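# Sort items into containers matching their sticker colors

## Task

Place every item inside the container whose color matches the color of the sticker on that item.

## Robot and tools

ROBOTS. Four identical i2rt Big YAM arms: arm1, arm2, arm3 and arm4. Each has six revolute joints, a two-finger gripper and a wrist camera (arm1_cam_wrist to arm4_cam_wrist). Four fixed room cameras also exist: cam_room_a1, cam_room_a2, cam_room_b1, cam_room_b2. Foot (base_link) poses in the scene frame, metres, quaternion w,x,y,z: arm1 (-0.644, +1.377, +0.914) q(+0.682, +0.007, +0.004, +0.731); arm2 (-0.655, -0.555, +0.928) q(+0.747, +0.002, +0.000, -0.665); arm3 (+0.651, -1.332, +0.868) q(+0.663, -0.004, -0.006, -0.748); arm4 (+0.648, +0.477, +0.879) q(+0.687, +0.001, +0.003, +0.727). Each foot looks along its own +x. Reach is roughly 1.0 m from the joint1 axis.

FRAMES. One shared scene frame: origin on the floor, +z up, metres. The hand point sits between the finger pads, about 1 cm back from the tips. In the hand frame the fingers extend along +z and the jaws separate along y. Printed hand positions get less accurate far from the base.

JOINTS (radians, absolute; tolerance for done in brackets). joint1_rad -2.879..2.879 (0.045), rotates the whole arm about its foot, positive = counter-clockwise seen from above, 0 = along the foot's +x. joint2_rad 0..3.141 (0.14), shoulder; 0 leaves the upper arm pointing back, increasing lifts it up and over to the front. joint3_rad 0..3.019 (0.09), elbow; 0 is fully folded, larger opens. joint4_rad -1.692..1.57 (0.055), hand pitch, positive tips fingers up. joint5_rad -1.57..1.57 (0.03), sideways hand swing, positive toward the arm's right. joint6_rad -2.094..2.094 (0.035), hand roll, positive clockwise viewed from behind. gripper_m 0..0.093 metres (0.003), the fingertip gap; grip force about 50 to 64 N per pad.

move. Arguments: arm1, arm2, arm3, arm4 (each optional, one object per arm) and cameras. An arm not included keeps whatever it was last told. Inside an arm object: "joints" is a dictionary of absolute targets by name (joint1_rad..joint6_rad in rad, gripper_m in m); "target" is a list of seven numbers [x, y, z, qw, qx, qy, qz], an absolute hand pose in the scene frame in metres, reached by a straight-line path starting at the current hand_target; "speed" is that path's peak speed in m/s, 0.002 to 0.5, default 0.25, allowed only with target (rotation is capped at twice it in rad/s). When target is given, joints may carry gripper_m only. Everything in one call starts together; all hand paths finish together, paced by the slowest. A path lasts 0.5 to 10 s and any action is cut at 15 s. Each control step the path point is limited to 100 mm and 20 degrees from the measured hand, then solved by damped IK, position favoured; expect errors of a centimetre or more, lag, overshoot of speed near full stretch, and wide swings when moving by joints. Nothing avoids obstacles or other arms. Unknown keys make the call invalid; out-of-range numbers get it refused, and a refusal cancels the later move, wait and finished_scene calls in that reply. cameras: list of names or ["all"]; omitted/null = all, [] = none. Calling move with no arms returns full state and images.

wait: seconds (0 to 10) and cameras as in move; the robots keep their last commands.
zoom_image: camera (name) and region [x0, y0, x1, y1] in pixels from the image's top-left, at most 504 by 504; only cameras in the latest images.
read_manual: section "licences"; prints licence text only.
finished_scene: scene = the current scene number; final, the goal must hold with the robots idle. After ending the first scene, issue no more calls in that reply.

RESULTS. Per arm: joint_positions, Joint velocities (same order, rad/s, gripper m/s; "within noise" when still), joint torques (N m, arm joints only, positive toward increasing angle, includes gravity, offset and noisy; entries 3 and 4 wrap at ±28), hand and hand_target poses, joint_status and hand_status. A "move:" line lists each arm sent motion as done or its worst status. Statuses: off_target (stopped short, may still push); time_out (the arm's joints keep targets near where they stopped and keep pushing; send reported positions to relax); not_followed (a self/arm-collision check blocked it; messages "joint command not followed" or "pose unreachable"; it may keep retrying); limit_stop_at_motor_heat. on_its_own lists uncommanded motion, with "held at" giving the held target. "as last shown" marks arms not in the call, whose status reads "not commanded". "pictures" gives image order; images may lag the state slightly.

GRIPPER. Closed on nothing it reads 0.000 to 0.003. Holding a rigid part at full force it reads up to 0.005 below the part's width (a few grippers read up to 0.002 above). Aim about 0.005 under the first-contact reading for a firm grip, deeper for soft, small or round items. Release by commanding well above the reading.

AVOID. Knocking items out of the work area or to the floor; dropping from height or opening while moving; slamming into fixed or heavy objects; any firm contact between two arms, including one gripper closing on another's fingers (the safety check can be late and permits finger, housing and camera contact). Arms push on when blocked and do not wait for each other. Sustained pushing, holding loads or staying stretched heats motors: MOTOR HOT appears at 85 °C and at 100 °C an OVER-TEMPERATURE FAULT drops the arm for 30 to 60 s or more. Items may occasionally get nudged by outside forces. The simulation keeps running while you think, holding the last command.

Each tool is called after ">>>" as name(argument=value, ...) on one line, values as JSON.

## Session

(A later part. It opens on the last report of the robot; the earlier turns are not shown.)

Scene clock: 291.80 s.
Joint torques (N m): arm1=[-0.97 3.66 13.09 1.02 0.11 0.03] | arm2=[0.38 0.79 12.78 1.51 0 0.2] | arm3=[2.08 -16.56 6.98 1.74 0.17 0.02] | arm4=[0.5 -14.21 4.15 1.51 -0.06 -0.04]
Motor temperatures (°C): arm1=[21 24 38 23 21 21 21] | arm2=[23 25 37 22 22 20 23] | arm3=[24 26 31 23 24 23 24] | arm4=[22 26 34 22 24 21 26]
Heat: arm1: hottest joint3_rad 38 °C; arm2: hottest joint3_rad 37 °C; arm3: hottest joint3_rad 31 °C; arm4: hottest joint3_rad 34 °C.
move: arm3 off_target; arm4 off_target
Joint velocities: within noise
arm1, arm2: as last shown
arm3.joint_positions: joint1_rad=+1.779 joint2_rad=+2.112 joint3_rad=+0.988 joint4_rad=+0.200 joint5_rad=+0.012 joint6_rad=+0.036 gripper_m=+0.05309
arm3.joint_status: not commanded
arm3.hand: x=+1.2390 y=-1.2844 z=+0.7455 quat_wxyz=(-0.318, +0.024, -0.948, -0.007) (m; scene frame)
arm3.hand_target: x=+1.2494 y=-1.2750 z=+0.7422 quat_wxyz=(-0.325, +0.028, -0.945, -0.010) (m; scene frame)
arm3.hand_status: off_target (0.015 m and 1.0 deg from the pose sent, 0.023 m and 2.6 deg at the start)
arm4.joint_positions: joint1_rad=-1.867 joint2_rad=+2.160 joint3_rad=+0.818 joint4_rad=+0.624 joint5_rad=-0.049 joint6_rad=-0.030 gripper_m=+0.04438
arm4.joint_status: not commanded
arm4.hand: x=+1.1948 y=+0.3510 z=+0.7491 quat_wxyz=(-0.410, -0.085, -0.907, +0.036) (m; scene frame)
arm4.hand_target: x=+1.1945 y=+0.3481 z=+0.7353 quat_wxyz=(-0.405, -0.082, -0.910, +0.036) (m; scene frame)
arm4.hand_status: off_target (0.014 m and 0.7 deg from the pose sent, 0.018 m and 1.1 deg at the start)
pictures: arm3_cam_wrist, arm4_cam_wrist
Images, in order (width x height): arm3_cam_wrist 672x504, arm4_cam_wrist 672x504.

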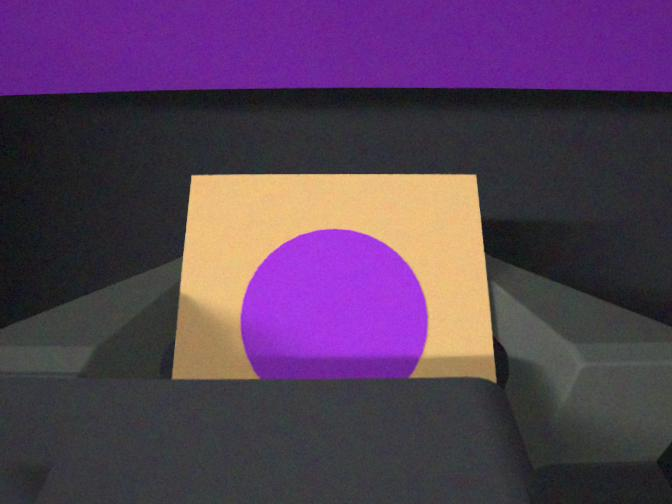

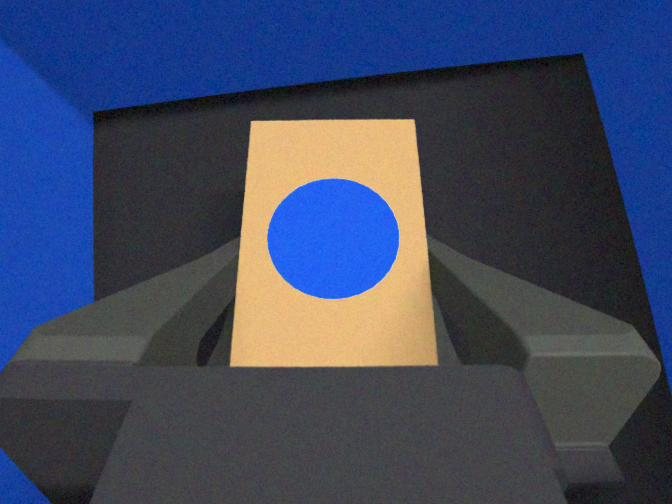

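>>> move(arm3={"joints":{"gripper_m":0.072}}, arm4={"joints":{"gripper_m":0.062}}, cameras=["arm3_cam_wrist","arm4_cam_wrist"])

>>> move(arm3={"target":[1.205,-1.281,0.8,0.3255,-0.0281,0.9451,0.0097],"speed":0.1,"joints":{"gripper_m":0.078}}, arm4={"target":[1.15,0.354,0.8,0.4051,0.0820,0.9099,-0.0365],"speed":0.1,"joints":{"gripper_m":0.07}}, cameras=["arm3_cam_wrist","arm4_cam_wrist"])

>>> move(arm3={"target":[1.17,-1.285,1.0,0.3255,-0.0281,0.9451,0.0097],"speed":0.25}, arm4={"target":[1.12,0.36,1.0,0.4051,0.0820,0.9099,-0.0365],"speed":0.25})

Scene clock: 317.87 s.
Joint torques (N m): arm1=[-1.96 4.31 13.18 1.05 0.12 0.06] | arm2=[0.21 0.67 12.79 1.48 0.01 0.19] | arm3=[2.08 -16.97 6.94 1.66 0.11 0] | arm4=[-0.09 -15.21 4.04 1.61 -0.05 -0.06]
Motor temperatures (°C): arm1=[21 24 38 23 21 21 21] | arm2=[23 25 37 22 22 20 23] | arm3=[24 26 30 23 24 23 25] | arm4=[22 25 30 22 24 21 26]
Heat: arm1: hottest joint3_rad 38 °C; arm2: hottest joint3_rad 37 °C; arm3: hottest joint3_rad 30 °C; arm4: hottest joint3_rad 30 °C.
move: arm3 done; arm4 done
Joint velocities: within noise
arm1, arm2: as last shown
arm3.joint_positions: joint1_rad=+1.779 joint2_rad=+2.114 joint3_rad=+0.989 joint4_rad=+0.201 joint5_rad=+0.014 joint6_rad=+0.038 gripper_m=+0.07195
arm3.joint_status: all done
arm3.hand: x=+1.2390 y=-1.2846 z=+0.7444 quat_wxyz=(-0.318, +0.024, -0.948, -0.007) (m; scene frame)
arm3.hand_target: x=+1.2493 y=-1.2750 z=+0.7422 quat_wxyz=(-0.325, +0.028, -0.945, -0.010) (m; scene frame)
arm3.hand_status: not commanded
arm4.joint_positions: joint1_rad=-1.867 joint2_rad=+2.175 joint3_rad=+0.818 joint4_rad=+0.624 joint5_rad=-0.049 joint6_rad=-0.030 gripper_m=+0.06192
arm4.joint_status: all done
arm4.hand: x=+1.1911 y=+0.3520 z=+0.7414 quat_wxyz=(-0.404, -0.085, -0.910, +0.034) (m; scene frame)
arm4.hand_target: x=+1.1945 y=+0.3482 z=+0.7352 quat_wxyz=(-0.405, -0.082, -0.910, +0.036) (m; scene frame)
arm4.hand_status: not commanded
pictures: arm3_cam_wrist, arm4_cam_wrist
Images, in order (width x height): arm3_cam_wrist 672x504, arm4_cam_wrist 672x504.

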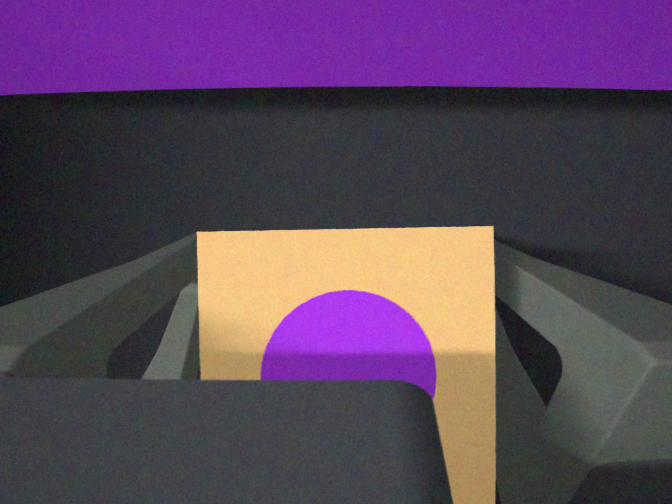

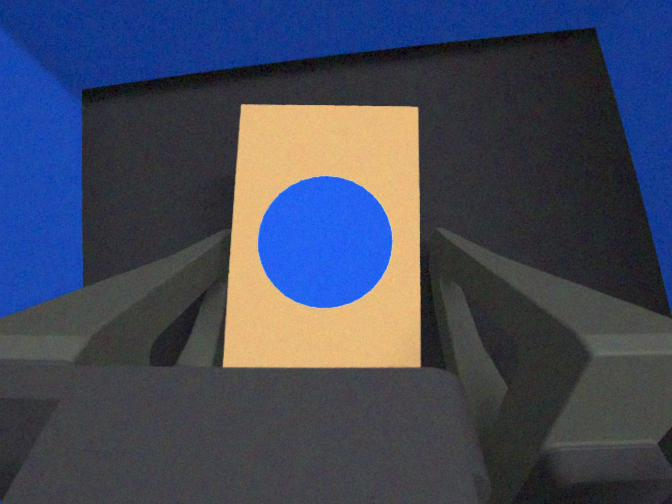

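Scene clock: 319.27 s.
Joint torques (N m): arm1=[-1.96 3.9 13.05 1.18 0.1 0.02] | arm2=[0.26 0.73 12.77 1.47 0.01 0.18] | arm3=[1.73 -17.73 4.66 1.01 -0.02 -0.04] | arm4=[0.09 -15.91 3.17 0.85 -0.04 -0.1]
Motor temperatures (°C): arm1=[21 24 39 23 21 21 21] | arm2=[23 25 37 22 22 20 23] | arm3=[24 26 29 23 24 23 25] | arm4=[22 25 30 22 24 21 26]
Heat: arm1: hottest joint3_rad 39 °C; arm2: hottest joint3_rad 37 °C; arm3: hottest joint3_rad 29 °C; arm4: hottest joint3_rad 30 °C.
move: arm3 done; arm4 done
Joint velocities: within noise
arm1, arm2: as last shown
arm3.joint_positions: joint1_rad=+1.779 joint2_rad=+1.937 joint3_rad=+0.871 joint4_rad=+0.161 joint5_rad=+0.014 joint6_rad=+0.038 gripper_m=+0.07793
arm3.joint_status: all done
arm3.hand: x=+1.2082 y=-1.2866 z=+0.7982 quat_wxyz=(-0.327, +0.024, -0.945, -0.007) (m; scene frame)
arm3.hand_target: x=+1.2051 y=-1.2811 z=+0.8001 quat_wxyz=(-0.326, +0.028, -0.945, -0.010) (m; scene frame)
arm3.hand_status: done (0.007 m and 0.6 deg from the pose sent, 0.065 m and 1.1 deg at the start)
arm4.joint_positions: joint1_rad=-1.880 joint2_rad=+1.969 joint3_rad=+0.668 joint4_rad=+0.573 joint5_rad=-0.059 joint6_rad=-0.036 gripper_m=+0.06989
arm4.joint_status: all done
arm4.hand: x=+1.1512 y=+0.3571 z=+0.7971 quat_wxyz=(-0.406, -0.086, -0.909, +0.034) (m; scene frame)
arm4.hand_target: x=+1.1500 y=+0.3541 z=+0.7999 quat_wxyz=(-0.405, -0.082, -0.910, +0.037) (m; scene frame)
arm4.hand_status: done (0.004 m and 0.5 deg from the pose sent, 0.072 m and 0.4 deg at the start)
pictures: arm3_cam_wrist, arm4_cam_wrist
Images, in order (width x height): arm3_cam_wrist 672x504, arm4_cam_wrist 672x504.

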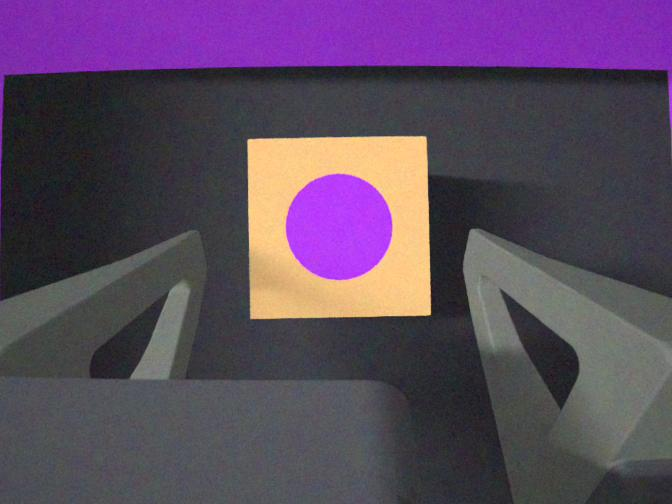

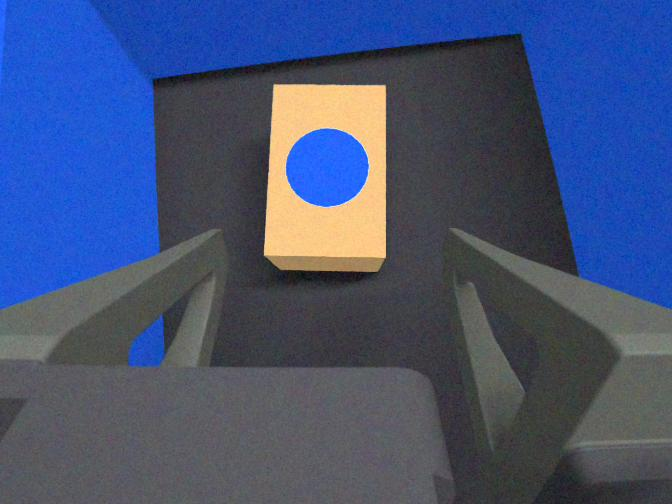

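Scene clock: 320.83 s.
Joint torques (N m): arm1=[-1.44 3.55 13.18 0.92 0.1 0.07] | arm2=[0.26 0.79 12.78 1.48 0.01 0.19] | arm3=[1.32 -11.87 11.78 0.88 -0.06 -0.1] | arm4=[-0.15 -9.47 10.39 0.8 -0.09 -0.09]
Motor temperatures (°C): arm1=[21 24 39 23 21 21 21] | arm2=[23 25 37 22 22 20 23] | arm3=[24 26 29 23 24 23 24] | arm4=[22 25 30 22 24 21 26]
Heat: arm1: hottest joint3_rad 39 °C; arm2: hottest joint3_rad 37 °C; arm3: hottest joint3_rad 29 °C; arm4: hottest joint3_rad 30 °C.
move: arm3 off_target; arm4 off_target
Joint velocities: within noise
arm1, arm2: as last shown
arm3.joint_positions: joint1_rad=+1.779 joint2_rad=+1.423 joint3_rad=+0.872 joint4_rad=-0.389 joint5_rad=+0.010 joint6_rad=+0.038 gripper_m=+0.07793
arm3.joint_status: not commanded
arm3.hand: x=+1.1541 y=-1.2882 z=+0.9825 quat_wxyz=(-0.310, +0.024, -0.950, -0.008) (m; scene frame)
arm3.hand_target: x=+1.1692 y=-1.2851 z=+1.0003 quat_wxyz=(-0.326, +0.028, -0.945, -0.010) (m; scene frame)
arm3.hand_status: off_target (0.024 m and 1.9 deg from the pose sent, 0.205 m and 0.6 deg at the start)
arm4.joint_positions: joint1_rad=-1.888 joint2_rad=+1.314 joint3_rad=+0.645 joint4_rad=-0.087 joint5_rad=-0.065 joint6_rad=-0.042 gripper_m=+0.06989
arm4.joint_status: not commanded
arm4.hand: x=+1.1063 y=+0.3669 z=+0.9843 quat_wxyz=(-0.394, -0.087, -0.915, +0.032) (m; scene frame)
arm4.hand_target: x=+1.1192 y=+0.3602 z=+1.0002 quat_wxyz=(-0.405, -0.082, -0.910, +0.037) (m; scene frame)
arm4.hand_status: off_target (0.022 m and 1.6 deg from the pose sent, 0.205 m and 0.6 deg at the start)
pictures: arm1_cam_wrist, arm2_cam_wrist, arm3_cam_wrist, arm4_cam_wrist, cam_room_a1, cam_room_a2, cam_room_b1, cam_room_b2
Images, in order (width x height): arm1_cam_wrist 672x504, arm2_cam_wrist 672x504, arm3_cam_wrist 672x504, arm4_cam_wrist 672x504, cam_room_a1 672x504, cam_room_a2 672x504, cam_room_b1 672x504, cam_room_b2 672x504.

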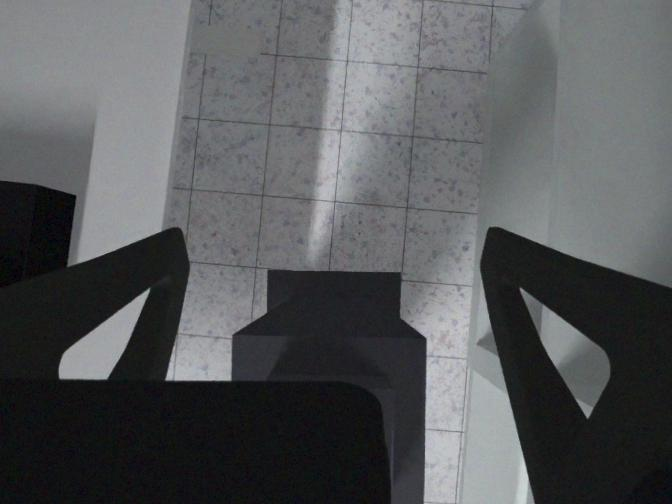

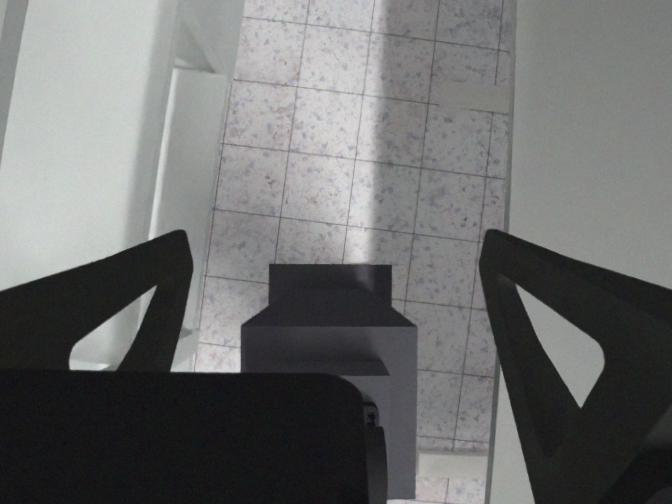

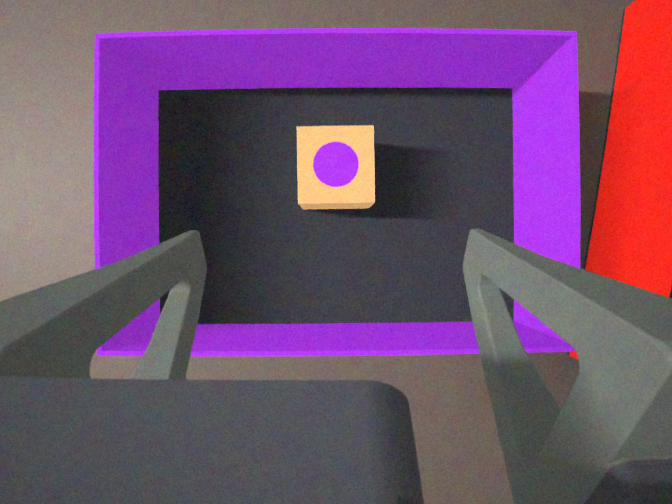

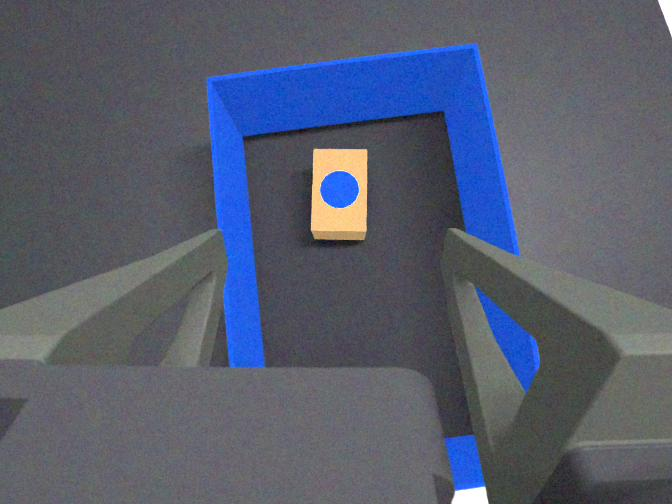

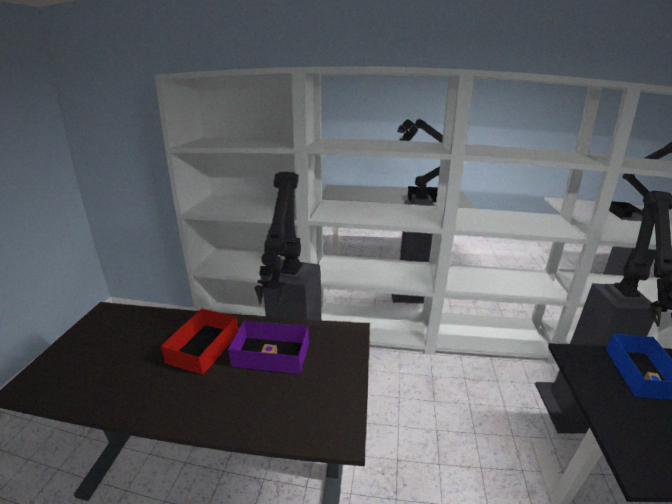

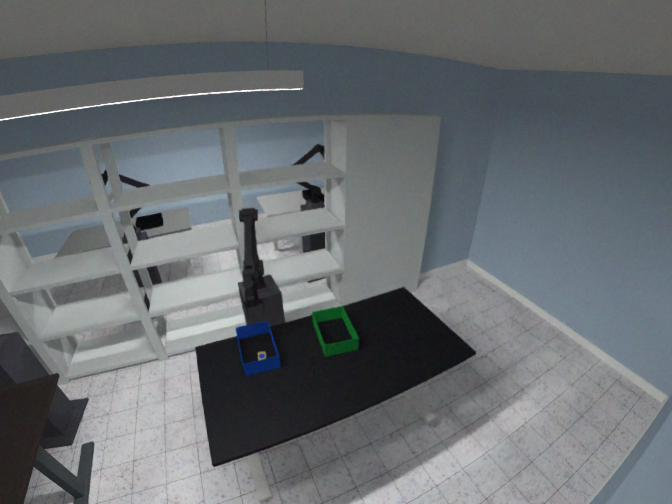

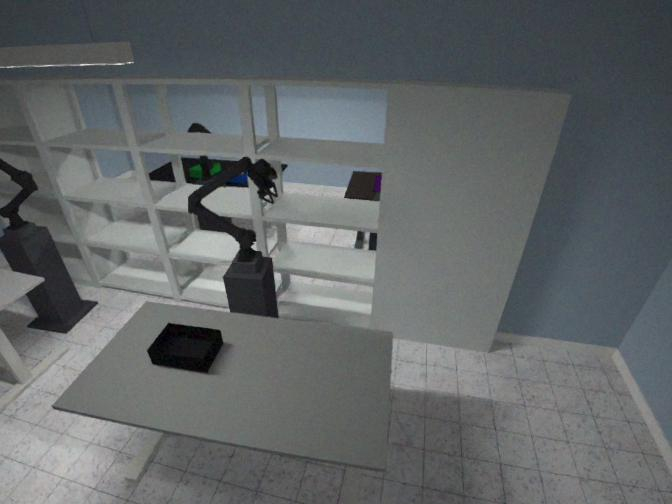

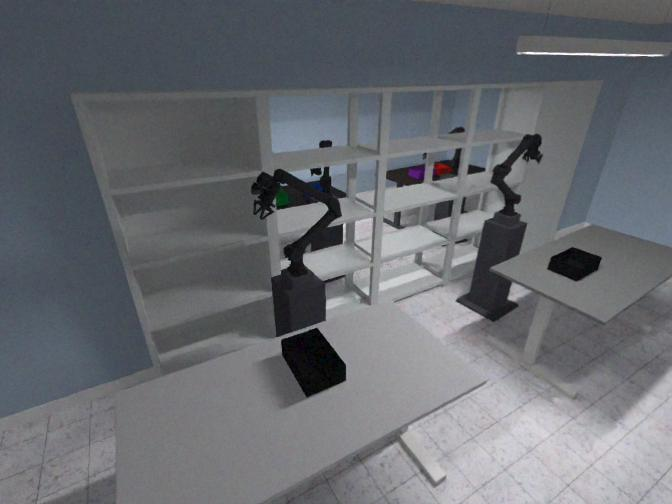

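>>> finished_scene(scene=2)

The scene is finished: the task was done.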